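## Task

Set the mug completely inside the utility cart's upper tray and leave the cart in the yellow bay with every one of its four wheels within the taped outline, none resting on the tape. The mug fails if it drops more than a few centimetres, gets struck hard, or ends up not upright. The robot must not topple or finish leaning.

## Robot and tools

ROBOT. TidyBot++: a mobile base 0.54 m long, 0.50 m wide, 0.38 m high on four powered casters, carrying one seven-joint arm with a right hand (index, middle, ring finger and thumb). The shoulder sits 0.12 m ahead of base centre, 0.68 m up. Segments: upper arm 0.42 m, forearm 0.31 m, hand 0.30 m to the reported hand point. The arm starts folded, hand pointing down, protruding up to 0.17 m past the base front. Cameras: base_camera (fixed on the base, looking forward) and wrist_camera (on a mast at the wrist, palm side; the open hand covers much of its left, centre and bottom).

FRAMES. Base frame: origin on the floor below base centre, x forward, y left, z up, metres. hand_pose and target use it. Odometry frame: the base frame as it was at scene start; base_odometry counts wheel turns only, so slip shows as travel; heading in rad, left positive, -3.142 to 3.142. base_tilt is in degrees, forward and right positive.

move. One action per call, built from base, joints, target, plus optional speeds and min_time_s; cameras and blocking are not part of the action. The motions begin together. With no action it just reports state and images.
- base: one object with any of translate_m (forward +), strafe_m (left +), both in metres, range -2 to 2, and rotate_rad (counter-clockwise from above +), range -6.3 to 6.3. These are offsets from where the base stands when the command starts, along its axes at that moment.
- joints: one object of absolute targets keyed by name. joint_1_rad (any angle; positive turns the arm clockwise from above, opposite to heading), joint_2_rad shoulder -2.249 to 2.249, joint_3_rad any angle, joint_4_rad elbow -2.579 to 2.579, joint_5_rad any angle, joint_6_rad wrist -2.099 to 2.099, joint_7_rad any angle. Any-angle joints take the short way round; rotate further in steps below half a turn. Hand keys hand_index_mcp ... hand_thumb_ipl (16 hinges, each -1 to 1, an absolute goal scaled between its two stops), plus settings hand_current_limit (-1 to 1, maps 0 to 550 mA current cap; start +0.4) and hand_speed (-0.96 to 1; start -0.6). A camera-forward, level pose: 0, -1.2, 3.142, -2.03, 0, 0.075, 2.463.
- target: a single list of seven numbers, an absolute hand pose in the base frame: x, y, z in metres then quaternion qw, qx, qy, qz. With target, joints may only carry the hand_ keys, or the call is refused.
- speeds: caps for this action only: translate_m and strafe_m 0.05 to 0.5 m/s (give only one of them when both move), rotate_rad 0.1 to 1.57 rad/s.
- min_time_s: 0.1 to 8 s, minimum duration of each arm motion.
- cameras: list from base_camera, wrist_camera, all; [] for none.
- blocking: true/omitted waits until everything rests; false returns in about 0.5 s while motion continues. A later move overrides only the parts it names.
No action exceeds 15 s; a base move times out after 14 s. Unknown keys make a call invalid; out-of-range values get it refused, and a refusal or an uncommanded stop cancels the later move/wait/finished_scene calls in that reply.

wait: seconds 0 to 10, optional cameras; returns early once running moves settle. stop: brakes all your motions; braked parts report stopped and may keep pressing. zoom_image: camera plus region [x0, y0, x1, y1] in pixels, top-left origin, at most 504 by 504, on that camera's newest image. finished_scene: scene number 1 or 2; irreversible, the goal must hold without the robot.

RESULTS. move line: done, or the worst status. base_status, joint_status, hand_status: moving, done, off_target (resting away from target, possibly still pushing), not_followed (a check withheld arm targets; may keep being retried), contact_stop, time_out, torque_fault, limit_stop_at_motor_heat. "joint command not followed"/"pose unreachable" mean withheld arm targets; "cause:" names a self-collision. hand_target is where the hand would sit with joints exactly on target; a load makes it hang lower. on_its_own lists uncommanded behaviour. motor_effort: percent of max torque, bracket is the last action's peak. hand_state per hinge: moving, goal, blocked (pressing toward goal), overload. <motor>_current_ma: positive pushes toward -1. pictures names image order. Motor temperatures: one per arm joint; MOTOR HOT at 60 °C, arm goes limp at 75 °C.

HAND AND FINGERS. Hand point axes: +z toward fingertips, +x across the palm away from the thumb, +y out of the palm face. Toward -1 the _mcp, _pip, _dip hinges curl fingers toward the palm; straight values are about mcp +0.75, pip +0.58, dip +0.70, abd 0.00; thumb cmc +0.71 (toward -1 swings it in front of the palm), axl +0.68, mcp +0.23, ipl +0.17. A hinge presses only while its goal lies past the object's surface. Currents at or above 495 mA for 5 s shut a motor down for 10 s; a limit of +1 causes this. Omitted keys keep their goals; sending a hinge its read position loosens a grip. Three fingers can hook a bar 0.005 to 0.025 m thick (level) or 0.008 to 0.03 m (upright), but a growing load or fast base move can strip them.

ACCURACY. After done the hand is usually within 4 cm and 10 degrees; correct by adding (wanted - hand_pose) to the last target's x, y, z. To hold a loaded hand, resend hand_target, not hand_pose. Never command a joint to its read angle while loaded. Forward, low, close targets often miss or drive the arm into the base; unreachable poses wander up to 10 s then time_out. A downward hand reaches at most about 0.95 m high, near the base only.

AVOID. The arm does not steer around obstacles and keeps pushing; no check prevents hitting the base (ARM HIT). Arm snagged above about 0.6 m while driving, sideways swings while stretched out, or reaching far over nearby furniture can tip the robot; back away or retract to recover. Torque limits 104.5 N m (joints 1-4) and 51.3 N m (5-7) trigger a 10 s arm stop. Avoid drops, releasing moving items, slams and hard shoves; keep the mug upright. Odometry drifts a few cm over many moves; trust the cameras. Time passes while you think, so running moves continue.

Each tool is called after ">>>" by a JSON object that holds its "api" and its "payload".

## Session

>>> {"api": "move", "payload": {}}

Scene clock: 0.00 s.
Motor temperatures (°C): [41 37 37 36 40 47 47]
base_odometry: x=+0.000 y=+0.000 heading=+0.000
base_tilt: forward=-0.4 right=-0.4
base_status: not commanded
joint_positions: joint_1_rad=-0.048 joint_2_rad=-0.390 joint_3_rad=+3.152 joint_4_rad=-2.498 joint_5_rad=-0.008 joint_6_rad=-0.915 joint_7_rad=+3.116 hand_index_mcp=+0.753 hand_index_abd=+0.000 hand_index_pip=+0.577 hand_index_dip=+0.696 hand_middle_mcp=+0.753 hand_middle_abd=+0.000 hand_middle_pip=+0.577 hand_middle_dip=+0.696 hand_ring_mcp=+0.753 hand_ring_abd=+0.000 hand_ring_pip=+0.577 hand_ring_dip=+0.696 hand_thumb_cmc=+0.715 hand_thumb_axl=+0.677 hand_thumb_mcp=+0.223 hand_thumb_ipl=+0.168 hand_current_limit=+0.400 hand_speed=-0.600
joint_status: not commanded
hand_state: goal,goal,goal,goal,goal,goal,goal,goal,goal,goal,goal,goal,goal,goal,goal,goal
index_mcp_current_ma: 0
index_abd_current_ma: 0
index_pip_current_ma: 0
index_dip_current_ma: 0
middle_mcp_current_ma: 0
middle_abd_current_ma: 0
middle_pip_current_ma: 0
middle_dip_current_ma: 0
ring_mcp_current_ma: 0
ring_abd_current_ma: 0
ring_pip_current_ma: 0
ring_dip_current_ma: 0
thumb_cmc_current_ma: 0
thumb_axl_current_ma: 0
thumb_mcp_current_ma: -1
thumb_ipl_current_ma: 0
hand_goal_index_mcp: 0.754
hand_goal_index_abd: 0.000
hand_goal_index_pip: 0.576
hand_goal_index_dip: 0.696
hand_goal_middle_mcp: 0.754
hand_goal_middle_abd: 0.000
hand_goal_middle_pip: 0.576
hand_goal_middle_dip: 0.696
hand_goal_ring_mcp: 0.754
hand_goal_ring_abd: 0.000
hand_goal_ring_pip: 0.576
hand_goal_ring_dip: 0.696
hand_goal_thumb_cmc: 0.714
hand_goal_thumb_axl: 0.678
hand_goal_thumb_mcp: 0.226
hand_goal_thumb_ipl: 0.168
motor_effort: joint_1_rad=-1 joint_2_rad=+0 joint_3_rad=+0 joint_4_rad=+12 joint_5_rad=+0 joint_6_rad=+1 joint_7_rad=+0
hand_pose: x=+0.3493 y=-0.0130 z=+0.6205 quat_wxyz=(-0.037, -0.703, -0.709, -0.047) (m; base frame)
hand_target: x=+0.3488 y=-0.0130 z=+0.6201 quat_wxyz=(-0.036, -0.703, -0.709, -0.046) (m; base frame)
hand_status: not commanded
pictures: base_camera, wrist_camera

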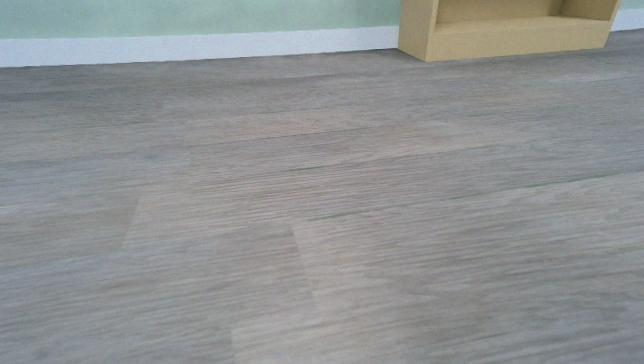

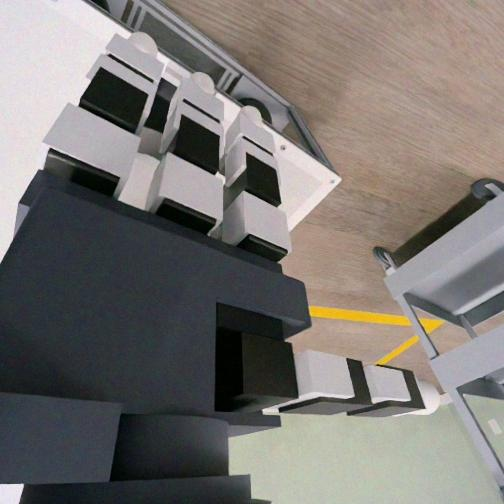

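>>> {"api": "move", "payload": {"joints": {"joint_1_rad":0,"joint_2_rad":-1.2,"joint_3_rad":3.142,"joint_4_rad":-2.03,"joint_5_rad":0,"joint_6_rad":0.075,"joint_7_rad":2.463}, "min_time_s": 3, "cameras": ["all"]}}

Scene clock: 5.60 s.
move: done
base_odometry: x=+0.000 y=+0.000 heading=+0.000
base_tilt: forward=-0.4 right=-0.4
base_status: not commanded
joint_positions: joint_1_rad=-0.019 joint_2_rad=-1.199 joint_3_rad=+3.152 joint_4_rad=-2.038 joint_5_rad=-0.008 joint_6_rad=+0.019 joint_7_rad=+2.525 hand_index_mcp=+0.761 hand_index_abd=+0.000 hand_index_pip=+0.577 hand_index_dip=+0.696 hand_middle_mcp=+0.761 hand_middle_abd=+0.000 hand_middle_pip=+0.577 hand_middle_dip=+0.696 hand_ring_mcp=+0.761 hand_ring_abd=+0.000 hand_ring_pip=+0.577 hand_ring_dip=+0.696 hand_thumb_cmc=+0.720 hand_thumb_axl=+0.677 hand_thumb_mcp=+0.227 hand_thumb_ipl=+0.168 hand_current_limit=+0.400 hand_speed=-0.600
joint_status: all done
hand_state: goal,goal,goal,goal,goal,goal,goal,goal,goal,goal,goal,goal,goal,goal,goal,goal
index_mcp_current_ma: 4
index_abd_current_ma: 0
index_pip_current_ma: 0
index_dip_current_ma: 0
middle_mcp_current_ma: 4
middle_abd_current_ma: 0
middle_pip_current_ma: 0
middle_dip_current_ma: 0
ring_mcp_current_ma: 4
ring_abd_current_ma: 0
ring_pip_current_ma: 0
ring_dip_current_ma: 0
thumb_cmc_current_ma: 3
thumb_axl_current_ma: 0
thumb_mcp_current_ma: 0
thumb_ipl_current_ma: 0
hand_goal_index_mcp: 0.754
hand_goal_index_abd: 0.000
hand_goal_index_pip: 0.576
hand_goal_index_dip: 0.696
hand_goal_middle_mcp: 0.754
hand_goal_middle_abd: 0.000
hand_goal_middle_pip: 0.576
hand_goal_middle_dip: 0.696
hand_goal_ring_mcp: 0.754
hand_goal_ring_abd: 0.000
hand_goal_ring_pip: 0.576
hand_goal_ring_dip: 0.696
hand_goal_thumb_cmc: 0.714
hand_goal_thumb_axl: 0.678
hand_goal_thumb_mcp: 0.226
hand_goal_thumb_ipl: 0.168
motor_effort: joint_1_rad=-1(2) joint_2_rad=+16(19) joint_3_rad=+1(1) joint_4_rad=+13(19) joint_5_rad=+0(2) joint_6_rad=+6(9) joint_7_rad=+0(1)
hand_pose: x=+0.1446 y=-0.0725 z=+1.2905 quat_wxyz=(-0.410, -0.356, -0.180, -0.820) (m; base frame)
hand_target: x=+0.1276 y=-0.0699 z=+1.3015 quat_wxyz=(-0.401, -0.333, -0.159, -0.839) (m; base frame)
hand_status: not commanded
pictures: base_camera, wrist_camera
camera_calibration:
wrist_camera: T_world_to_cam=[[-0.0136917, -0.999226, -0.0368752, 0.00809151], [-0.161006, 0.0386006, -0.986198, 1.23253], [0.986858, -0.00756559, -0.16141, 0.181529], [0, 0, 0, 1]] pos_world=[0.019411, -0.0381177, 1.24512]

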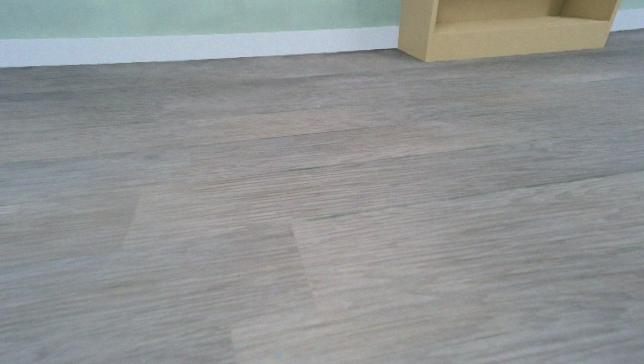

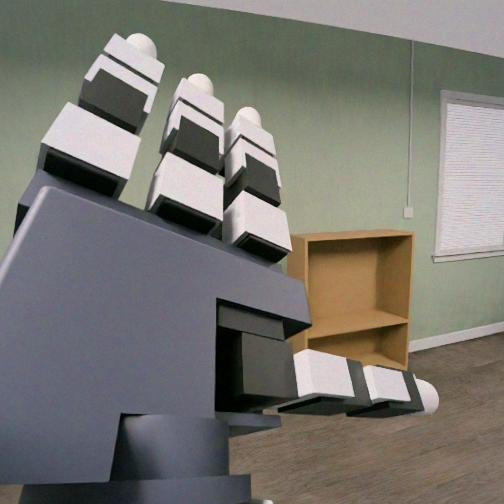

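>>> {"api": "move", "payload": {"joints": {"joint_6_rad":-0.3}, "base": {"rotate_rad":-1.3}, "cameras": ["all"]}}

>>> {"api": "move", "payload": {"base": {"rotate_rad":-1.0}, "cameras": ["all"]}}

>>> {"api": "move", "payload": {"base": {"rotate_rad":-1.0}, "cameras": ["all"]}}

>>> {"api": "move", "payload": {"base": {"rotate_rad":-1.0}, "cameras": ["all"]}}

>>> {"api": "move", "payload": {"base": {"rotate_rad":-1.0}, "cameras": ["all"]}}

Scene clock: 12.80 s.
move: done
base_odometry: x=+0.000 y=+0.000 heading=-1.299
base_tilt: forward=-0.4 right=-0.5
base_status: done
joint_positions: joint_1_rad=-0.013 joint_2_rad=-1.199 joint_3_rad=+3.152 joint_4_rad=-2.034 joint_5_rad=-0.008 joint_6_rad=-0.283 joint_7_rad=+2.523 hand_index_mcp=+0.763 hand_index_abd=+0.000 hand_index_pip=+0.577 hand_index_dip=+0.696 hand_middle_mcp=+0.762 hand_middle_abd=+0.000 hand_middle_pip=+0.577 hand_middle_dip=+0.696 hand_ring_mcp=+0.762 hand_ring_abd=+0.000 hand_ring_pip=+0.577 hand_ring_dip=+0.696 hand_thumb_cmc=+0.720 hand_thumb_axl=+0.677 hand_thumb_mcp=+0.227 hand_thumb_ipl=+0.168 hand_current_limit=+0.400 hand_speed=-0.600
joint_status: all done
hand_state: goal,goal,goal,goal,goal,goal,goal,goal,goal,goal,goal,goal,goal,goal,goal,goal
index_mcp_current_ma: 6
index_abd_current_ma: 0
index_pip_current_ma: 0
index_dip_current_ma: 0
middle_mcp_current_ma: 5
middle_abd_current_ma: 0
middle_pip_current_ma: 0
middle_dip_current_ma: 0
ring_mcp_current_ma: 5
ring_abd_current_ma: 0
ring_pip_current_ma: 0
ring_dip_current_ma: 0
thumb_cmc_current_ma: 3
thumb_axl_current_ma: 0
thumb_mcp_current_ma: 0
thumb_ipl_current_ma: 0
hand_goal_index_mcp: 0.754
hand_goal_index_abd: 0.000
hand_goal_index_pip: 0.576
hand_goal_index_dip: 0.696
hand_goal_middle_mcp: 0.754
hand_goal_middle_abd: 0.000
hand_goal_middle_pip: 0.576
hand_goal_middle_dip: 0.696
hand_goal_ring_mcp: 0.754
hand_goal_ring_abd: 0.000
hand_goal_ring_pip: 0.576
hand_goal_ring_dip: 0.696
hand_goal_thumb_cmc: 0.714
hand_goal_thumb_axl: 0.678
hand_goal_thumb_mcp: 0.226
hand_goal_thumb_ipl: 0.168
motor_effort: joint_1_rad=-1(2) joint_2_rad=+15(18) joint_3_rad=+0(1) joint_4_rad=+14(16) joint_5_rad=+1(1) joint_6_rad=+8(10) joint_7_rad=+0(0)
hand_pose: x=+0.2075 y=-0.0708 z=+1.2272 quat_wxyz=(-0.379, -0.473, -0.240, -0.758) (m; base frame)
hand_target: x=+0.2093 y=-0.0699 z=+1.2220 quat_wxyz=(-0.364, -0.483, -0.231, -0.762) (m; base frame)
hand_status: not commanded
pictures: base_camera, wrist_camera
camera_calibration:
wrist_camera: T_world_to_cam=[[-0.0231067, -0.999349, -0.0277193, -0.000953091], [-0.44298, 0.0350909, -0.895845, 1.1275], [0.896234, -0.00842096, -0.443502, 0.474093], [0, 0, 0, 1]] pos_world=[0.0745394, -0.0365251, 1.2203]

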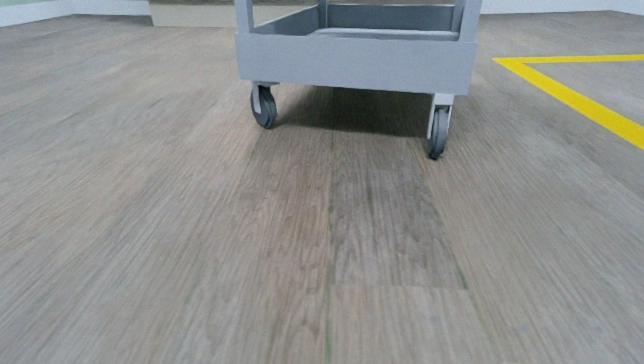

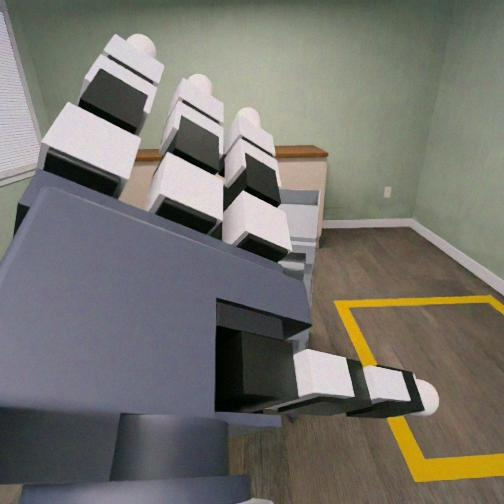

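Scene clock: 14.70 s.
move: done
base_odometry: x=+0.000 y=+0.000 heading=-2.298
base_tilt: forward=-0.4 right=-0.4
base_status: done
joint_positions: joint_1_rad=-0.011 joint_2_rad=-1.199 joint_3_rad=+3.152 joint_4_rad=-2.034 joint_5_rad=-0.008 joint_6_rad=-0.283 joint_7_rad=+2.523 hand_index_mcp=+0.763 hand_index_abd=+0.000 hand_index_pip=+0.577 hand_index_dip=+0.696 hand_middle_mcp=+0.762 hand_middle_abd=+0.000 hand_middle_pip=+0.577 hand_middle_dip=+0.696 hand_ring_mcp=+0.762 hand_ring_abd=+0.000 hand_ring_pip=+0.577 hand_ring_dip=+0.696 hand_thumb_cmc=+0.720 hand_thumb_axl=+0.677 hand_thumb_mcp=+0.227 hand_thumb_ipl=+0.168 hand_current_limit=+0.400 hand_speed=-0.600
joint_status: not commanded
hand_state: goal,goal,goal,goal,goal,goal,goal,goal,goal,goal,goal,goal,goal,goal,goal,goal
index_mcp_current_ma: 6
index_abd_current_ma: 0
index_pip_current_ma: 0
index_dip_current_ma: 0
middle_mcp_current_ma: 5
middle_abd_current_ma: 0
middle_pip_current_ma: 0
middle_dip_current_ma: 0
ring_mcp_current_ma: 5
ring_abd_current_ma: 0
ring_pip_current_ma: 0
ring_dip_current_ma: 0
thumb_cmc_current_ma: 3
thumb_axl_current_ma: 0
thumb_mcp_current_ma: 0
thumb_ipl_current_ma: 0
hand_goal_index_mcp: 0.754
hand_goal_index_abd: 0.000
hand_goal_index_pip: 0.576
hand_goal_index_dip: 0.696
hand_goal_middle_mcp: 0.754
hand_goal_middle_abd: 0.000
hand_goal_middle_pip: 0.576
hand_goal_middle_dip: 0.696
hand_goal_ring_mcp: 0.754
hand_goal_ring_abd: 0.000
hand_goal_ring_pip: 0.576
hand_goal_ring_dip: 0.696
hand_goal_thumb_cmc: 0.714
hand_goal_thumb_axl: 0.678
hand_goal_thumb_mcp: 0.226
hand_goal_thumb_ipl: 0.168
motor_effort: joint_1_rad=-1(2) joint_2_rad=+16(17) joint_3_rad=+0(1) joint_4_rad=+14(15) joint_5_rad=+0(1) joint_6_rad=+7(8) joint_7_rad=+0(0)
hand_pose: x=+0.2074 y=-0.0710 z=+1.2272 quat_wxyz=(-0.380, -0.473, -0.240, -0.758) (m; base frame)
hand_target: x=+0.2093 y=-0.0699 z=+1.2220 quat_wxyz=(-0.364, -0.483, -0.231, -0.762) (m; base frame)
hand_status: not commanded
pictures: base_camera, wrist_camera
camera_calibration:
wrist_camera: T_world_to_cam=[[-0.0251633, -0.999297, -0.0277939, -0.000614917], [-0.442886, 0.0360691, -0.895852, 1.12749], [0.896225, -0.010233, -0.443482, 0.474095], [0, 0, 0, 1]] pos_world=[0.0744371, -0.0364305, 1.2203]

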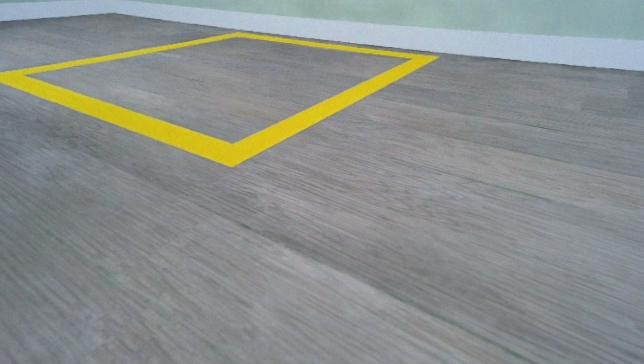

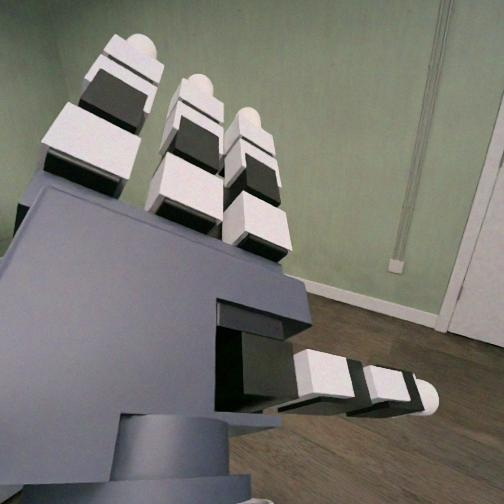

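Scene clock: 16.60 s.
move: done
base_odometry: x=+0.000 y=+0.000 heading=+2.986
base_tilt: forward=-0.4 right=-0.4
base_status: done
joint_positions: joint_1_rad=-0.010 joint_2_rad=-1.199 joint_3_rad=+3.152 joint_4_rad=-2.034 joint_5_rad=-0.008 joint_6_rad=-0.283 joint_7_rad=+2.523 hand_index_mcp=+0.763 hand_index_abd=+0.000 hand_index_pip=+0.577 hand_index_dip=+0.696 hand_middle_mcp=+0.762 hand_middle_abd=+0.000 hand_middle_pip=+0.577 hand_middle_dip=+0.696 hand_ring_mcp=+0.762 hand_ring_abd=+0.000 hand_ring_pip=+0.577 hand_ring_dip=+0.696 hand_thumb_cmc=+0.720 hand_thumb_axl=+0.677 hand_thumb_mcp=+0.227 hand_thumb_ipl=+0.168 hand_current_limit=+0.400 hand_speed=-0.600
joint_status: not commanded
hand_state: goal,goal,goal,goal,goal,goal,goal,goal,goal,goal,goal,goal,goal,goal,goal,goal
index_mcp_current_ma: 6
index_abd_current_ma: 0
index_pip_current_ma: 0
index_dip_current_ma: 0
middle_mcp_current_ma: 5
middle_abd_current_ma: 0
middle_pip_current_ma: 0
middle_dip_current_ma: 0
ring_mcp_current_ma: 5
ring_abd_current_ma: 0
ring_pip_current_ma: 0
ring_dip_current_ma: 0
thumb_cmc_current_ma: 3
thumb_axl_current_ma: 0
thumb_mcp_current_ma: 0
thumb_ipl_current_ma: 0
hand_goal_index_mcp: 0.754
hand_goal_index_abd: 0.000
hand_goal_index_pip: 0.576
hand_goal_index_dip: 0.696
hand_goal_middle_mcp: 0.754
hand_goal_middle_abd: 0.000
hand_goal_middle_pip: 0.576
hand_goal_middle_dip: 0.696
hand_goal_ring_mcp: 0.754
hand_goal_ring_abd: 0.000
hand_goal_ring_pip: 0.576
hand_goal_ring_dip: 0.696
hand_goal_thumb_cmc: 0.714
hand_goal_thumb_axl: 0.678
hand_goal_thumb_mcp: 0.226
hand_goal_thumb_ipl: 0.168
motor_effort: joint_1_rad=+0(2) joint_2_rad=+15(16) joint_3_rad=+0(1) joint_4_rad=+14(14) joint_5_rad=+0(1) joint_6_rad=+8(8) joint_7_rad=+0(0)
hand_pose: x=+0.2073 y=-0.0711 z=+1.2272 quat_wxyz=(-0.380, -0.473, -0.240, -0.758) (m; base frame)
hand_target: x=+0.2093 y=-0.0699 z=+1.2220 quat_wxyz=(-0.364, -0.483, -0.231, -0.762) (m; base frame)
hand_status: not commanded
pictures: base_camera, wrist_camera
camera_calibration:
wrist_camera: T_world_to_cam=[[-0.0262832, -0.999268, -0.0277828, -0.000547226], [-0.442875, 0.0365558, -0.895838, 1.12749], [0.896198, -0.0112412, -0.443512, 0.474098], [0, 0, 0, 1]] pos_world=[0.0744358, -0.0364336, 1.2203]

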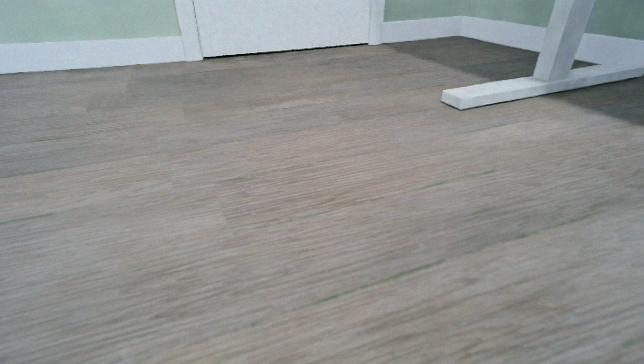

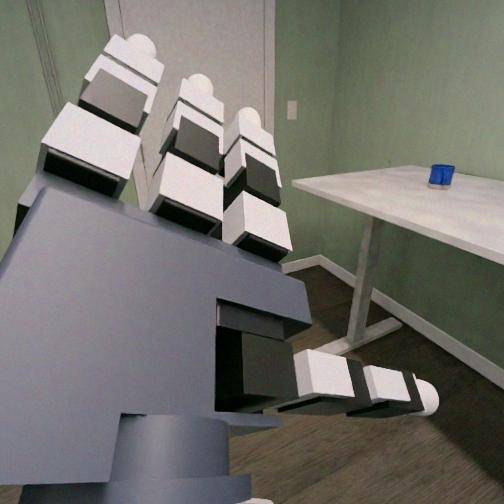

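Scene clock: 18.50 s.
move: done
base_odometry: x=+0.000 y=+0.000 heading=+1.987
base_tilt: forward=-0.4 right=-0.5
base_status: done
joint_positions: joint_1_rad=-0.010 joint_2_rad=-1.199 joint_3_rad=+3.152 joint_4_rad=-2.034 joint_5_rad=-0.008 joint_6_rad=-0.283 joint_7_rad=+2.523 hand_index_mcp=+0.763 hand_index_abd=+0.000 hand_index_pip=+0.577 hand_index_dip=+0.696 hand_middle_mcp=+0.762 hand_middle_abd=+0.000 hand_middle_pip=+0.577 hand_middle_dip=+0.696 hand_ring_mcp=+0.762 hand_ring_abd=+0.000 hand_ring_pip=+0.577 hand_ring_dip=+0.696 hand_thumb_cmc=+0.720 hand_thumb_axl=+0.677 hand_thumb_mcp=+0.227 hand_thumb_ipl=+0.168 hand_current_limit=+0.400 hand_speed=-0.600
joint_status: not commanded
hand_state: goal,goal,goal,goal,goal,goal,goal,goal,goal,goal,goal,goal,goal,goal,goal,goal
index_mcp_current_ma: 6
index_abd_current_ma: 0
index_pip_current_ma: 0
index_dip_current_ma: 0
middle_mcp_current_ma: 5
middle_abd_current_ma: 0
middle_pip_current_ma: 0
middle_dip_current_ma: 0
ring_mcp_current_ma: 5
ring_abd_current_ma: 0
ring_pip_current_ma: 0
ring_dip_current_ma: 0
thumb_cmc_current_ma: 3
thumb_axl_current_ma: 0
thumb_mcp_current_ma: 0
thumb_ipl_current_ma: 0
hand_goal_index_mcp: 0.754
hand_goal_index_abd: 0.000
hand_goal_index_pip: 0.576
hand_goal_index_dip: 0.696
hand_goal_middle_mcp: 0.754
hand_goal_middle_abd: 0.000
hand_goal_middle_pip: 0.576
hand_goal_middle_dip: 0.696
hand_goal_ring_mcp: 0.754
hand_goal_ring_abd: 0.000
hand_goal_ring_pip: 0.576
hand_goal_ring_dip: 0.696
hand_goal_thumb_cmc: 0.714
hand_goal_thumb_axl: 0.678
hand_goal_thumb_mcp: 0.226
hand_goal_thumb_ipl: 0.168
motor_effort: joint_1_rad=-1(1) joint_2_rad=+16(16) joint_3_rad=+0(1) joint_4_rad=+14(15) joint_5_rad=+0(1) joint_6_rad=+7(8) joint_7_rad=+0(0)
hand_pose: x=+0.2073 y=-0.0712 z=+1.2272 quat_wxyz=(-0.381, -0.473, -0.240, -0.758) (m; base frame)
hand_target: x=+0.2093 y=-0.0699 z=+1.2220 quat_wxyz=(-0.364, -0.483, -0.231, -0.762) (m; base frame)
hand_status: not commanded
pictures: base_camera, wrist_camera
camera_calibration:
wrist_camera: T_world_to_cam=[[-0.0269548, -0.999251, -0.0277806, -0.000503818], [-0.442843, 0.0368514, -0.895841, 1.12746], [0.896194, -0.0118448, -0.443505, 0.474158], [0, 0, 0, 1]] pos_world=[0.074335, -0.0364355, 1.2203]

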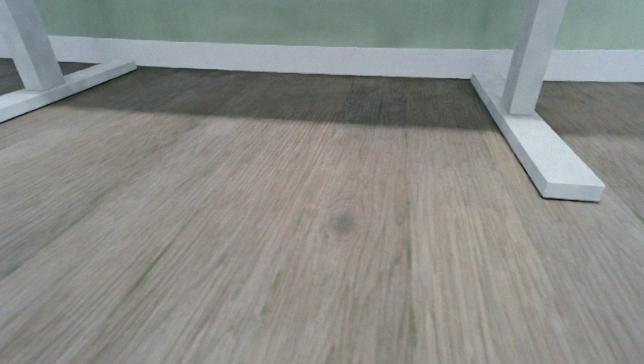

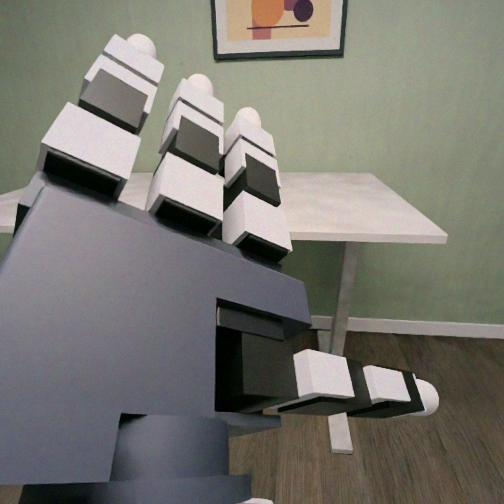

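Scene clock: 20.40 s.
move: done
base_odometry: x=+0.000 y=+0.000 heading=+0.988
base_tilt: forward=-0.4 right=-0.4
base_status: done
joint_positions: joint_1_rad=-0.009 joint_2_rad=-1.199 joint_3_rad=+3.152 joint_4_rad=-2.034 joint_5_rad=-0.008 joint_6_rad=-0.283 joint_7_rad=+2.523 hand_index_mcp=+0.763 hand_index_abd=+0.000 hand_index_pip=+0.577 hand_index_dip=+0.696 hand_middle_mcp=+0.762 hand_middle_abd=+0.000 hand_middle_pip=+0.577 hand_middle_dip=+0.696 hand_ring_mcp=+0.762 hand_ring_abd=+0.000 hand_ring_pip=+0.577 hand_ring_dip=+0.696 hand_thumb_cmc=+0.720 hand_thumb_axl=+0.677 hand_thumb_mcp=+0.227 hand_thumb_ipl=+0.168 hand_current_limit=+0.400 hand_speed=-0.600
joint_status: not commanded
hand_state: goal,goal,goal,goal,goal,goal,goal,goal,goal,goal,goal,goal,goal,goal,goal,goal
index_mcp_current_ma: 6
index_abd_current_ma: 0
index_pip_current_ma: 0
index_dip_current_ma: 0
middle_mcp_current_ma: 5
middle_abd_current_ma: 0
middle_pip_current_ma: 0
middle_dip_current_ma: 0
ring_mcp_current_ma: 5
ring_abd_current_ma: 0
ring_pip_current_ma: 0
ring_dip_current_ma: 0
thumb_cmc_current_ma: 3
thumb_axl_current_ma: 0
thumb_mcp_current_ma: 0
thumb_ipl_current_ma: 0
hand_goal_index_mcp: 0.754
hand_goal_index_abd: 0.000
hand_goal_index_pip: 0.576
hand_goal_index_dip: 0.696
hand_goal_middle_mcp: 0.754
hand_goal_middle_abd: 0.000
hand_goal_middle_pip: 0.576
hand_goal_middle_dip: 0.696
hand_goal_ring_mcp: 0.754
hand_goal_ring_abd: 0.000
hand_goal_ring_pip: 0.576
hand_goal_ring_dip: 0.696
hand_goal_thumb_cmc: 0.714
hand_goal_thumb_axl: 0.678
hand_goal_thumb_mcp: 0.226
hand_goal_thumb_ipl: 0.168
motor_effort: joint_1_rad=+0(2) joint_2_rad=+16(16) joint_3_rad=+0(1) joint_4_rad=+14(14) joint_5_rad=+0(1) joint_6_rad=+8(8) joint_7_rad=+0(1)
hand_pose: x=+0.2072 y=-0.0712 z=+1.2272 quat_wxyz=(-0.381, -0.473, -0.239, -0.758) (m; base frame)
hand_target: x=+0.2093 y=-0.0699 z=+1.2220 quat_wxyz=(-0.364, -0.483, -0.231, -0.762) (m; base frame)
hand_status: not commanded
pictures: base_camera, wrist_camera
camera_calibration:
wrist_camera: T_world_to_cam=[[-0.0274903, -0.999237, -0.0277312, -0.000425542], [-0.442819, 0.0370443, -0.895845, 1.12746], [0.89619, -0.0123471, -0.4435, 0.474136], [0, 0, 0, 1]] pos_world=[0.0743344, -0.0363371, 1.2203]

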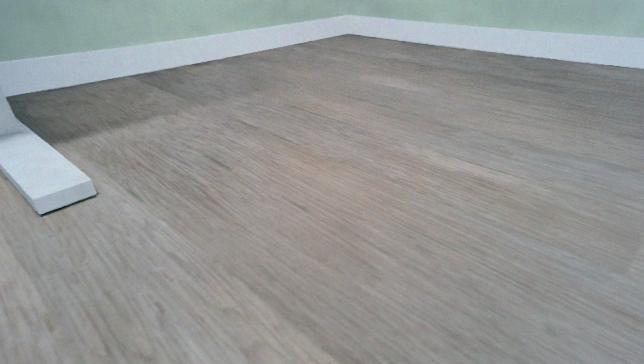

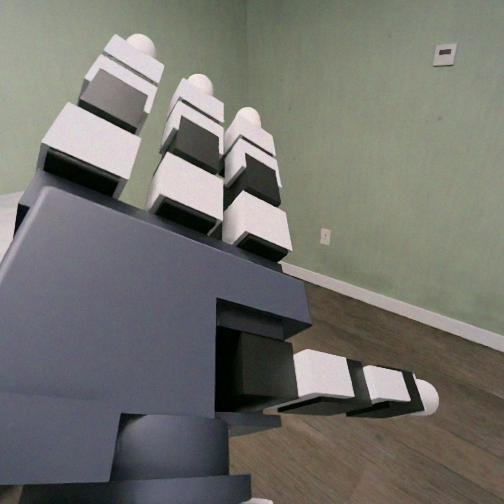

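>>> {"api": "move", "payload": {"base": {"rotate_rad":-1.78}, "cameras": ["all"]}}

Scene clock: 42.07 s.
move: done
base_odometry: x=+0.000 y=+0.000 heading=-0.791
base_tilt: forward=-0.4 right=-0.4
base_status: done
joint_positions: joint_1_rad=-0.009 joint_2_rad=-1.199 joint_3_rad=+3.152 joint_4_rad=-2.034 joint_5_rad=-0.008 joint_6_rad=-0.283 joint_7_rad=+2.523 hand_index_mcp=+0.763 hand_index_abd=+0.000 hand_index_pip=+0.577 hand_index_dip=+0.696 hand_middle_mcp=+0.762 hand_middle_abd=+0.000 hand_middle_pip=+0.577 hand_middle_dip=+0.696 hand_ring_mcp=+0.762 hand_ring_abd=+0.000 hand_ring_pip=+0.577 hand_ring_dip=+0.696 hand_thumb_cmc=+0.720 hand_thumb_axl=+0.677 hand_thumb_mcp=+0.227 hand_thumb_ipl=+0.168 hand_current_limit=+0.400 hand_speed=-0.600
joint_status: not commanded
hand_state: goal,goal,goal,goal,goal,goal,goal,goal,goal,goal,goal,goal,goal,goal,goal,goal
index_mcp_current_ma: 6
index_abd_current_ma: 0
index_pip_current_ma: 0
index_dip_current_ma: 0
middle_mcp_current_ma: 5
middle_abd_current_ma: 0
middle_pip_current_ma: 0
middle_dip_current_ma: 0
ring_mcp_current_ma: 5
ring_abd_current_ma: 0
ring_pip_current_ma: 0
ring_dip_current_ma: 0
thumb_cmc_current_ma: 3
thumb_axl_current_ma: 0
thumb_mcp_current_ma: 0
thumb_ipl_current_ma: 0
hand_goal_index_mcp: 0.754
hand_goal_index_abd: 0.000
hand_goal_index_pip: 0.576
hand_goal_index_dip: 0.696
hand_goal_middle_mcp: 0.754
hand_goal_middle_abd: 0.000
hand_goal_middle_pip: 0.576
hand_goal_middle_dip: 0.696
hand_goal_ring_mcp: 0.754
hand_goal_ring_abd: 0.000
hand_goal_ring_pip: 0.576
hand_goal_ring_dip: 0.696
hand_goal_thumb_cmc: 0.714
hand_goal_thumb_axl: 0.678
hand_goal_thumb_mcp: 0.226
hand_goal_thumb_ipl: 0.168
motor_effort: joint_1_rad=-1(2) joint_2_rad=+15(17) joint_3_rad=+0(1) joint_4_rad=+14(14) joint_5_rad=+1(1) joint_6_rad=+7(8) joint_7_rad=+0(1)
hand_pose: x=+0.2072 y=-0.0712 z=+1.2272 quat_wxyz=(-0.381, -0.473, -0.239, -0.757) (m; base frame)
hand_target: x=+0.2093 y=-0.0699 z=+1.2220 quat_wxyz=(-0.364, -0.483, -0.231, -0.762) (m; base frame)
hand_status: not commanded
pictures: base_camera, wrist_camera
camera_calibration:
wrist_camera: T_world_to_cam=[[-0.0274903, -0.999237, -0.0277312, -0.000425542], [-0.442819, 0.0370443, -0.895845, 1.12746], [0.89619, -0.0123471, -0.4435, 0.474136], [0, 0, 0, 1]] pos_world=[0.0743344, -0.0363371, 1.2203]

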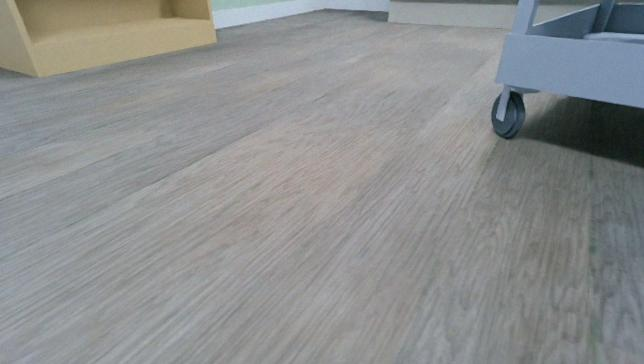

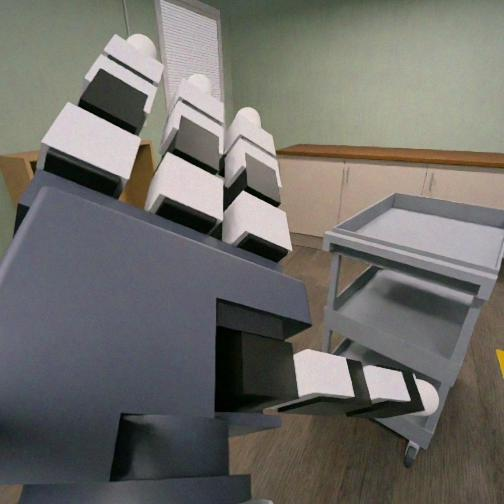

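>>> {"api": "zoom_image", "payload": {"camera": "wrist_camera", "region": [300, 170, 504, 470]}}

Scaled by 1.680.

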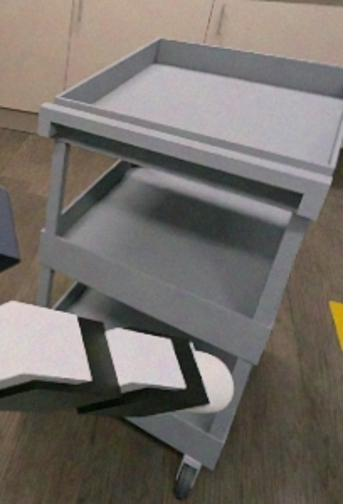

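>>> {"api": "move", "payload": {"base": {"rotate_rad":2.643}}}

>>> {"api": "move", "payload": {"base": {"strafe_m":0.95}, "cameras": ["all"]}}

Scene clock: 80.27 s.
move: done
base_odometry: x=+0.000 y=+0.000 heading=+1.851
base_tilt: forward=-0.4 right=-0.4
base_status: done
joint_positions: joint_1_rad=-0.008 joint_2_rad=-1.199 joint_3_rad=+3.152 joint_4_rad=-2.034 joint_5_rad=-0.008 joint_6_rad=-0.283 joint_7_rad=+2.523 hand_index_mcp=+0.763 hand_index_abd=+0.000 hand_index_pip=+0.577 hand_index_dip=+0.696 hand_middle_mcp=+0.762 hand_middle_abd=+0.000 hand_middle_pip=+0.577 hand_middle_dip=+0.696 hand_ring_mcp=+0.762 hand_ring_abd=+0.000 hand_ring_pip=+0.577 hand_ring_dip=+0.696 hand_thumb_cmc=+0.720 hand_thumb_axl=+0.677 hand_thumb_mcp=+0.227 hand_thumb_ipl=+0.168 hand_current_limit=+0.400 hand_speed=-0.600
joint_status: not commanded
hand_state: goal,goal,goal,goal,goal,goal,goal,goal,goal,goal,goal,goal,goal,goal,goal,goal
index_mcp_current_ma: 6
index_abd_current_ma: 0
index_pip_current_ma: 0
index_dip_current_ma: 0
middle_mcp_current_ma: 5
middle_abd_current_ma: 0
middle_pip_current_ma: 0
middle_dip_current_ma: 0
ring_mcp_current_ma: 5
ring_abd_current_ma: 0
ring_pip_current_ma: 0
ring_dip_current_ma: 0
thumb_cmc_current_ma: 3
thumb_axl_current_ma: 0
thumb_mcp_current_ma: 0
thumb_ipl_current_ma: 0
hand_goal_index_mcp: 0.754
hand_goal_index_abd: 0.000
hand_goal_index_pip: 0.576
hand_goal_index_dip: 0.696
hand_goal_middle_mcp: 0.754
hand_goal_middle_abd: 0.000
hand_goal_middle_pip: 0.576
hand_goal_middle_dip: 0.696
hand_goal_ring_mcp: 0.754
hand_goal_ring_abd: 0.000
hand_goal_ring_pip: 0.576
hand_goal_ring_dip: 0.696
hand_goal_thumb_cmc: 0.714
hand_goal_thumb_axl: 0.678
hand_goal_thumb_mcp: 0.226
hand_goal_thumb_ipl: 0.168
motor_effort: joint_1_rad=-1(2) joint_2_rad=+15(16) joint_3_rad=+1(1) joint_4_rad=+14(14) joint_5_rad=+0(1) joint_6_rad=+8(8) joint_7_rad=+0(0)
hand_pose: x=+0.2072 y=-0.0713 z=+1.2271 quat_wxyz=(-0.381, -0.473, -0.239, -0.757) (m; base frame)
hand_target: x=+0.2093 y=-0.0699 z=+1.2220 quat_wxyz=(-0.364, -0.483, -0.231, -0.762) (m; base frame)
hand_status: not commanded
pictures: none

Scene clock: 83.47 s.
move: done
base_odometry: x=-0.913 y=-0.263 heading=+1.852
base_tilt: forward=-0.4 right=-0.4
base_status: done
joint_positions: joint_1_rad=-0.007 joint_2_rad=-1.199 joint_3_rad=+3.152 joint_4_rad=-2.034 joint_5_rad=-0.008 joint_6_rad=-0.283 joint_7_rad=+2.523 hand_index_mcp=+0.763 hand_index_abd=+0.000 hand_index_pip=+0.577 hand_index_dip=+0.696 hand_middle_mcp=+0.762 hand_middle_abd=+0.000 hand_middle_pip=+0.577 hand_middle_dip=+0.696 hand_ring_mcp=+0.762 hand_ring_abd=+0.000 hand_ring_pip=+0.577 hand_ring_dip=+0.696 hand_thumb_cmc=+0.720 hand_thumb_axl=+0.677 hand_thumb_mcp=+0.227 hand_thumb_ipl=+0.168 hand_current_limit=+0.400 hand_speed=-0.600
joint_status: not commanded
hand_state: goal,goal,goal,goal,goal,goal,goal,goal,goal,goal,goal,goal,goal,goal,goal,goal
index_mcp_current_ma: 6
index_abd_current_ma: 0
index_pip_current_ma: 0
index_dip_current_ma: 0
middle_mcp_current_ma: 5
middle_abd_current_ma: 0
middle_pip_current_ma: 0
middle_dip_current_ma: 0
ring_mcp_current_ma: 5
ring_abd_current_ma: 0
ring_pip_current_ma: 0
ring_dip_current_ma: 0
thumb_cmc_current_ma: 3
thumb_axl_current_ma: 0
thumb_mcp_current_ma: 0
thumb_ipl_current_ma: 0
hand_goal_index_mcp: 0.754
hand_goal_index_abd: 0.000
hand_goal_index_pip: 0.576
hand_goal_index_dip: 0.696
hand_goal_middle_mcp: 0.754
hand_goal_middle_abd: 0.000
hand_goal_middle_pip: 0.576
hand_goal_middle_dip: 0.696
hand_goal_ring_mcp: 0.754
hand_goal_ring_abd: 0.000
hand_goal_ring_pip: 0.576
hand_goal_ring_dip: 0.696
hand_goal_thumb_cmc: 0.714
hand_goal_thumb_axl: 0.678
hand_goal_thumb_mcp: 0.226
hand_goal_thumb_ipl: 0.168
motor_effort: joint_1_rad=-1(2) joint_2_rad=+15(16) joint_3_rad=+1(2) joint_4_rad=+14(14) joint_5_rad=+0(1) joint_6_rad=+8(8) joint_7_rad=+0(0)
hand_pose: x=+0.2071 y=-0.0712 z=+1.2272 quat_wxyz=(-0.381, -0.473, -0.239, -0.757) (m; base frame)
hand_target: x=+0.2093 y=-0.0699 z=+1.2220 quat_wxyz=(-0.364, -0.483, -0.231, -0.762) (m; base frame)
hand_status: not commanded
pictures: base_camera, wrist_camera
camera_calibration:
wrist_camera: T_world_to_cam=[[-0.0290081, -0.999197, -0.0276299, -0.000339459], [-0.442748, 0.0376259, -0.895856, 1.12749], [0.896177, -0.0137541, -0.443484, 0.474069], [0, 0, 0, 1]] pos_world=[0.0743327, -0.0362415, 1.2203]

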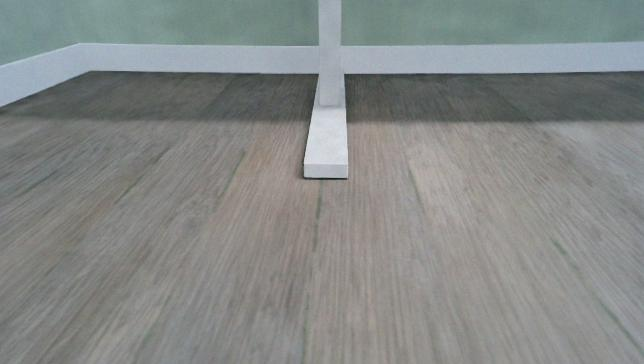

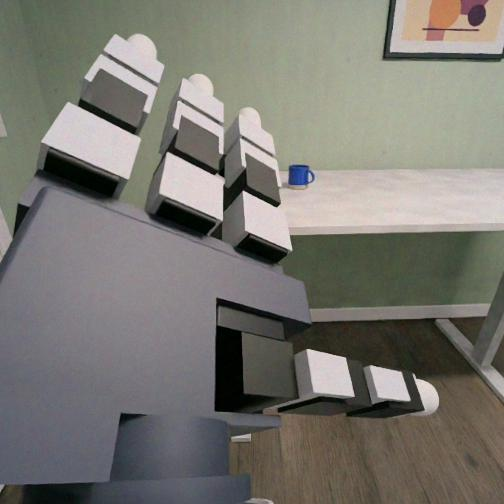

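>>> {"api": "zoom_image", "payload": {"camera": "wrist_camera", "region": [260, 140, 360, 240]}}

Scaled by 5.040.

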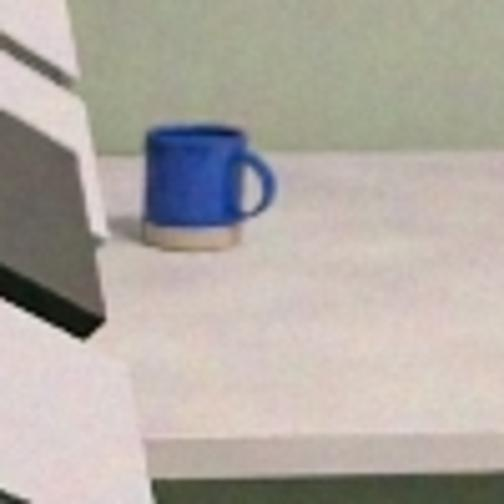

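>>> {"api": "move", "payload": {"base": {"translate_m":0.3}, "cameras": ["wrist_camera"]}}

>>> {"api": "zoom_image", "payload": {"camera": "wrist_camera", "region": [280, 120, 440, 280]}}

Scene clock: 119.50 s.
move: done
base_odometry: x=-0.996 y=+0.025 heading=+1.852
base_tilt: forward=-0.3 right=-0.4
base_status: done
joint_positions: joint_1_rad=-0.007 joint_2_rad=-1.199 joint_3_rad=+3.152 joint_4_rad=-2.034 joint_5_rad=-0.008 joint_6_rad=-0.283 joint_7_rad=+2.522 hand_index_mcp=+0.763 hand_index_abd=+0.000 hand_index_pip=+0.577 hand_index_dip=+0.696 hand_middle_mcp=+0.762 hand_middle_abd=+0.000 hand_middle_pip=+0.577 hand_middle_dip=+0.696 hand_ring_mcp=+0.762 hand_ring_abd=+0.000 hand_ring_pip=+0.577 hand_ring_dip=+0.696 hand_thumb_cmc=+0.720 hand_thumb_axl=+0.677 hand_thumb_mcp=+0.227 hand_thumb_ipl=+0.168 hand_current_limit=+0.400 hand_speed=-0.600
joint_status: not commanded
hand_state: goal,goal,goal,goal,goal,goal,goal,goal,goal,goal,goal,goal,goal,goal,goal,goal
index_mcp_current_ma: 6
index_abd_current_ma: 0
index_pip_current_ma: 0
index_dip_current_ma: 0
middle_mcp_current_ma: 5
middle_abd_current_ma: 0
middle_pip_current_ma: 0
middle_dip_current_ma: 0
ring_mcp_current_ma: 5
ring_abd_current_ma: 0
ring_pip_current_ma: 0
ring_dip_current_ma: 0
thumb_cmc_current_ma: 3
thumb_axl_current_ma: 0
thumb_mcp_current_ma: 0
thumb_ipl_current_ma: 0
hand_goal_index_mcp: 0.754
hand_goal_index_abd: 0.000
hand_goal_index_pip: 0.576
hand_goal_index_dip: 0.696
hand_goal_middle_mcp: 0.754
hand_goal_middle_abd: 0.000
hand_goal_middle_pip: 0.576
hand_goal_middle_dip: 0.696
hand_goal_ring_mcp: 0.754
hand_goal_ring_abd: 0.000
hand_goal_ring_pip: 0.576
hand_goal_ring_dip: 0.696
hand_goal_thumb_cmc: 0.714
hand_goal_thumb_axl: 0.678
hand_goal_thumb_mcp: 0.226
hand_goal_thumb_ipl: 0.168
motor_effort: joint_1_rad=-1(2) joint_2_rad=+15(19) joint_3_rad=+0(1) joint_4_rad=+14(16) joint_5_rad=+0(1) joint_6_rad=+8(8) joint_7_rad=+0(0)
hand_pose: x=+0.2070 y=-0.0712 z=+1.2272 quat_wxyz=(-0.381, -0.473, -0.239, -0.757) (m; base frame)
hand_target: x=+0.2093 y=-0.0699 z=+1.2220 quat_wxyz=(-0.364, -0.483, -0.231, -0.762) (m; base frame)
hand_status: not commanded
pictures: wrist_camera
camera_calibration:
wrist_camera: T_world_to_cam=[[-0.0290033, -0.999197, -0.0276388, -0.000331707], [-0.442547, 0.0376287, -0.895955, 1.12755], [0.896276, -0.0137541, -0.443283, 0.473906], [0, 0, 0, 1]] pos_world=[0.0742334, -0.0362415, 1.2203]

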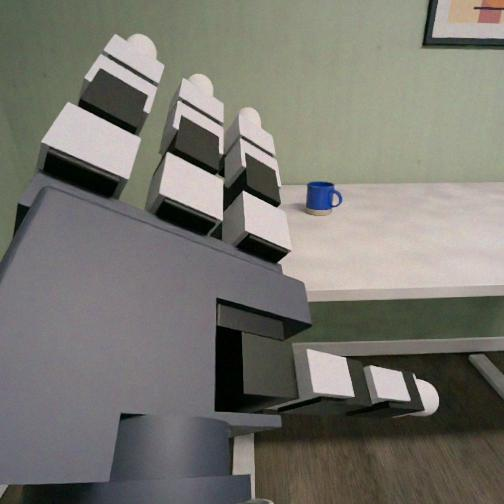

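Scaled by 3.150.

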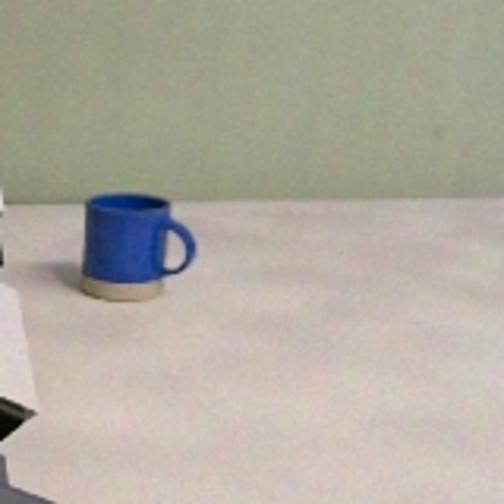

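>>> {"api": "move", "payload": {"base": {"strafe_m":-0.43}, "cameras": ["all"]}}

>>> {"api": "move", "payload": {"joints": {"joint_1_rad":0,"joint_2_rad":0.225,"joint_3_rad":3.142,"joint_4_rad":-0.675,"joint_5_rad":0,"joint_6_rad":-0.88,"joint_7_rad":4.712}, "min_time_s": 5, "cameras": ["all"]}}

Scene clock: 170.70 s.
move: done
base_odometry: x=-0.583 y=+0.145 heading=+1.853
base_tilt: forward=-0.4 right=-0.5
base_status: done
joint_positions: joint_1_rad=-0.007 joint_2_rad=-1.199 joint_3_rad=+3.152 joint_4_rad=-2.034 joint_5_rad=-0.008 joint_6_rad=-0.283 joint_7_rad=+2.522 hand_index_mcp=+0.763 hand_index_abd=+0.000 hand_index_pip=+0.577 hand_index_dip=+0.696 hand_middle_mcp=+0.762 hand_middle_abd=+0.000 hand_middle_pip=+0.577 hand_middle_dip=+0.696 hand_ring_mcp=+0.762 hand_ring_abd=+0.000 hand_ring_pip=+0.577 hand_ring_dip=+0.696 hand_thumb_cmc=+0.720 hand_thumb_axl=+0.677 hand_thumb_mcp=+0.227 hand_thumb_ipl=+0.168 hand_current_limit=+0.400 hand_speed=-0.600
joint_status: not commanded
hand_state: goal,goal,goal,goal,goal,goal,goal,goal,goal,goal,goal,goal,goal,goal,goal,goal
index_mcp_current_ma: 6
index_abd_current_ma: 0
index_pip_current_ma: 0
index_dip_current_ma: 0
middle_mcp_current_ma: 5
middle_abd_current_ma: 0
middle_pip_current_ma: 0
middle_dip_current_ma: 0
ring_mcp_current_ma: 5
ring_abd_current_ma: 0
ring_pip_current_ma: 0
ring_dip_current_ma: 0
thumb_cmc_current_ma: 3
thumb_axl_current_ma: 0
thumb_mcp_current_ma: 0
thumb_ipl_current_ma: 0
hand_goal_index_mcp: 0.754
hand_goal_index_abd: 0.000
hand_goal_index_pip: 0.576
hand_goal_index_dip: 0.696
hand_goal_middle_mcp: 0.754
hand_goal_middle_abd: 0.000
hand_goal_middle_pip: 0.576
hand_goal_middle_dip: 0.696
hand_goal_ring_mcp: 0.754
hand_goal_ring_abd: 0.000
hand_goal_ring_pip: 0.576
hand_goal_ring_dip: 0.696
hand_goal_thumb_cmc: 0.714
hand_goal_thumb_axl: 0.678
hand_goal_thumb_mcp: 0.226
hand_goal_thumb_ipl: 0.168
motor_effort: joint_1_rad=-1(2) joint_2_rad=+16(16) joint_3_rad=+0(2) joint_4_rad=+14(15) joint_5_rad=+0(1) joint_6_rad=+8(8) joint_7_rad=+0(0)
hand_pose: x=+0.2070 y=-0.0711 z=+1.2272 quat_wxyz=(-0.382, -0.473, -0.239, -0.757) (m; base frame)
hand_target: x=+0.2093 y=-0.0699 z=+1.2220 quat_wxyz=(-0.364, -0.483, -0.231, -0.762) (m; base frame)
hand_status: not commanded
pictures: base_camera, wrist_camera
camera_calibration:
wrist_camera: T_world_to_cam=[[-0.0297177, -0.999186, -0.0272717, -0.000432513], [-0.442561, 0.0376165, -0.895949, 1.12749], [0.896246, -0.0145562, -0.443319, 0.474018], [0, 0, 0, 1]] pos_world=[0.0741324, -0.0359444, 1.2203]

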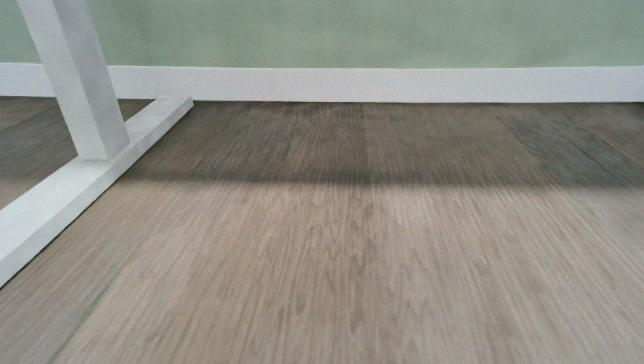

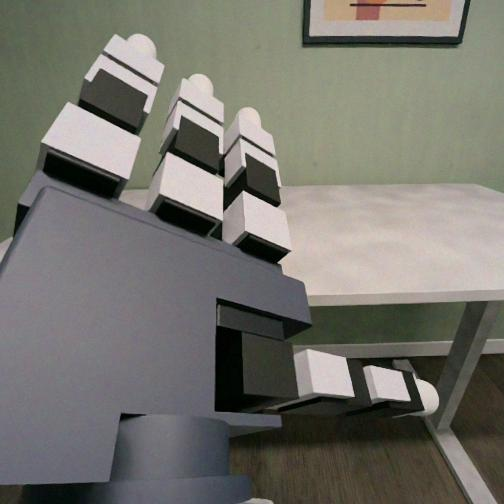

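Scene clock: 176.33 s.
move: done
base_odometry: x=-0.583 y=+0.145 heading=+1.853
base_tilt: forward=-0.3 right=-0.4
base_status: not commanded
joint_positions: joint_1_rad=-0.007 joint_2_rad=+0.222 joint_3_rad=+3.152 joint_4_rad=-0.691 joint_5_rad=-0.008 joint_6_rad=-0.833 joint_7_rad=+4.651 hand_index_mcp=+0.758 hand_index_abd=-0.001 hand_index_pip=+0.577 hand_index_dip=+0.696 hand_middle_mcp=+0.758 hand_middle_abd=-0.002 hand_middle_pip=+0.577 hand_middle_dip=+0.696 hand_ring_mcp=+0.758 hand_ring_abd=-0.002 hand_ring_pip=+0.577 hand_ring_dip=+0.696 hand_thumb_cmc=+0.719 hand_thumb_axl=+0.677 hand_thumb_mcp=+0.227 hand_thumb_ipl=+0.168 hand_current_limit=+0.400 hand_speed=-0.600
joint_status: all done
hand_state: goal,goal,goal,goal,goal,goal,goal,goal,goal,goal,goal,goal,goal,goal,goal,goal
index_mcp_current_ma: 2
index_abd_current_ma: 0
index_pip_current_ma: 0
index_dip_current_ma: 0
middle_mcp_current_ma: 2
middle_abd_current_ma: 0
middle_pip_current_ma: 0
middle_dip_current_ma: 0
ring_mcp_current_ma: 1
ring_abd_current_ma: 0
ring_pip_current_ma: 0
ring_dip_current_ma: 0
thumb_cmc_current_ma: 2
thumb_axl_current_ma: 0
thumb_mcp_current_ma: 0
thumb_ipl_current_ma: 0
hand_goal_index_mcp: 0.754
hand_goal_index_abd: 0.000
hand_goal_index_pip: 0.576
hand_goal_index_dip: 0.696
hand_goal_middle_mcp: 0.754
hand_goal_middle_abd: 0.000
hand_goal_middle_pip: 0.576
hand_goal_middle_dip: 0.696
hand_goal_ring_mcp: 0.754
hand_goal_ring_abd: 0.000
hand_goal_ring_pip: 0.576
hand_goal_ring_dip: 0.696
hand_goal_thumb_cmc: 0.714
hand_goal_thumb_axl: 0.678
hand_goal_thumb_mcp: 0.226
hand_goal_thumb_ipl: 0.168
motor_effort: joint_1_rad=-1(2) joint_2_rad=-22(25) joint_3_rad=-1(1) joint_4_rad=+15(16) joint_5_rad=+1(2) joint_6_rad=+8(10) joint_7_rad=+0(1)
hand_pose: x=+0.7621 y=+0.0855 z=+1.2595 quat_wxyz=(-0.642, -0.024, -0.766, -0.022) (m; base frame)
hand_target: x=+0.7588 y=+0.0861 z=+1.2470 quat_wxyz=(-0.629, +0.000, -0.777, +0.000) (m; base frame)
hand_status: not commanded
pictures: base_camera, wrist_camera
camera_calibration:
wrist_camera: T_world_to_cam=[[0.108183, 0.530237, 0.840919, -1.15604], [-0.724747, -0.53693, 0.431795, -0.0118806], [0.680469, -0.656167, 0.326201, -0.756855], [0, 0, 0, 1]] pos_world=[0.631469, 0.109973, 1.22415]

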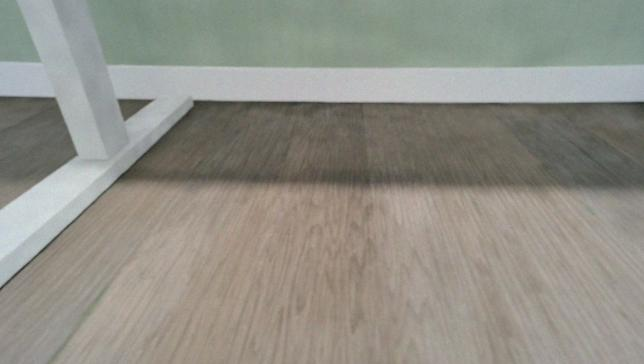

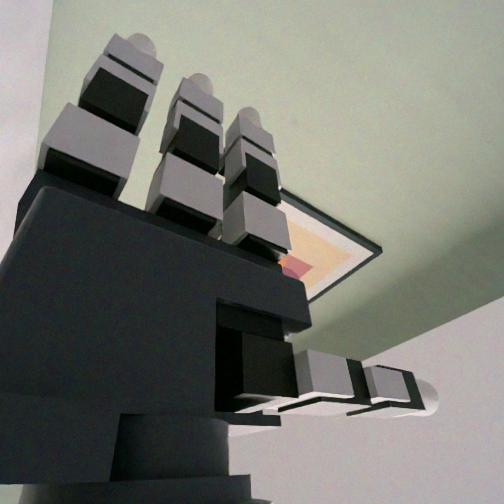

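>>> {"api": "move", "payload": {"joints": {"joint_1_rad":-0.45,"joint_7_rad":2.463}, "cameras": ["wrist_camera"]}}

Scene clock: 192.30 s.
move: done
base_odometry: x=-0.583 y=+0.145 heading=+1.853
base_tilt: forward=-0.3 right=-0.4
base_status: not commanded
joint_positions: joint_1_rad=-0.438 joint_2_rad=+0.222 joint_3_rad=+3.152 joint_4_rad=-0.691 joint_5_rad=-0.008 joint_6_rad=-0.833 joint_7_rad=+2.525 hand_index_mcp=+0.762 hand_index_abd=+0.000 hand_index_pip=+0.577 hand_index_dip=+0.696 hand_middle_mcp=+0.762 hand_middle_abd=-0.001 hand_middle_pip=+0.577 hand_middle_dip=+0.696 hand_ring_mcp=+0.761 hand_ring_abd=-0.001 hand_ring_pip=+0.577 hand_ring_dip=+0.696 hand_thumb_cmc=+0.720 hand_thumb_axl=+0.677 hand_thumb_mcp=+0.227 hand_thumb_ipl=+0.168 hand_current_limit=+0.400 hand_speed=-0.600
joint_status: all done
hand_state: goal,goal,goal,goal,goal,goal,goal,goal,goal,goal,goal,goal,goal,goal,goal,goal
index_mcp_current_ma: 5
index_abd_current_ma: 0
index_pip_current_ma: 0
index_dip_current_ma: 0
middle_mcp_current_ma: 4
middle_abd_current_ma: 0
middle_pip_current_ma: 0
middle_dip_current_ma: 0
ring_mcp_current_ma: 4
ring_abd_current_ma: 0
ring_pip_current_ma: 0
ring_dip_current_ma: 0
thumb_cmc_current_ma: 3
thumb_axl_current_ma: 0
thumb_mcp_current_ma: 0
thumb_ipl_current_ma: 0
hand_goal_index_mcp: 0.754
hand_goal_index_abd: 0.000
hand_goal_index_pip: 0.576
hand_goal_index_dip: 0.696
hand_goal_middle_mcp: 0.754
hand_goal_middle_abd: 0.000
hand_goal_middle_pip: 0.576
hand_goal_middle_dip: 0.696
hand_goal_ring_mcp: 0.754
hand_goal_ring_abd: 0.000
hand_goal_ring_pip: 0.576
hand_goal_ring_dip: 0.696
hand_goal_thumb_cmc: 0.714
hand_goal_thumb_axl: 0.678
hand_goal_thumb_mcp: 0.226
hand_goal_thumb_ipl: 0.168
motor_effort: joint_1_rad=-1(2) joint_2_rad=-22(23) joint_3_rad=+0(2) joint_4_rad=+16(16) joint_5_rad=+1(1) joint_6_rad=+9(9) joint_7_rad=+0(1)
hand_pose: x=+0.7352 y=+0.2118 z=+1.2868 quat_wxyz=(-0.164, -0.590, -0.489, -0.621) (m; base frame)
hand_target: x=+0.7309 y=+0.2180 z=+1.2756 quat_wxyz=(-0.138, -0.609, -0.483, -0.614) (m; base frame)
hand_status: not commanded
pictures: wrist_camera
camera_calibration:
wrist_camera: T_world_to_cam=[[0.385859, -0.922489, 0.0112965, -0.0718906], [-0.814855, -0.346528, -0.464683, 1.20418], [0.432579, 0.170097, -0.885405, 0.901796], [0, 0, 0, 1]] pos_world=[0.618872, 0.197571, 1.35883]

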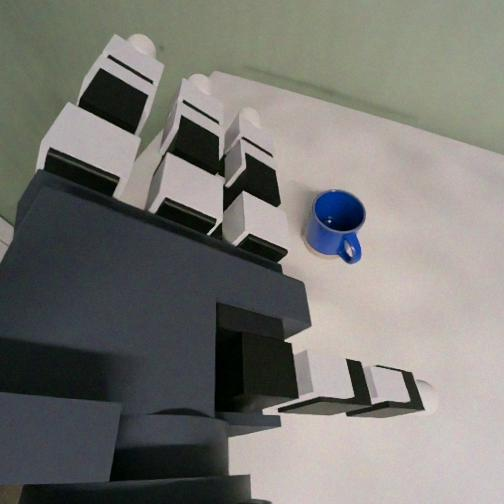

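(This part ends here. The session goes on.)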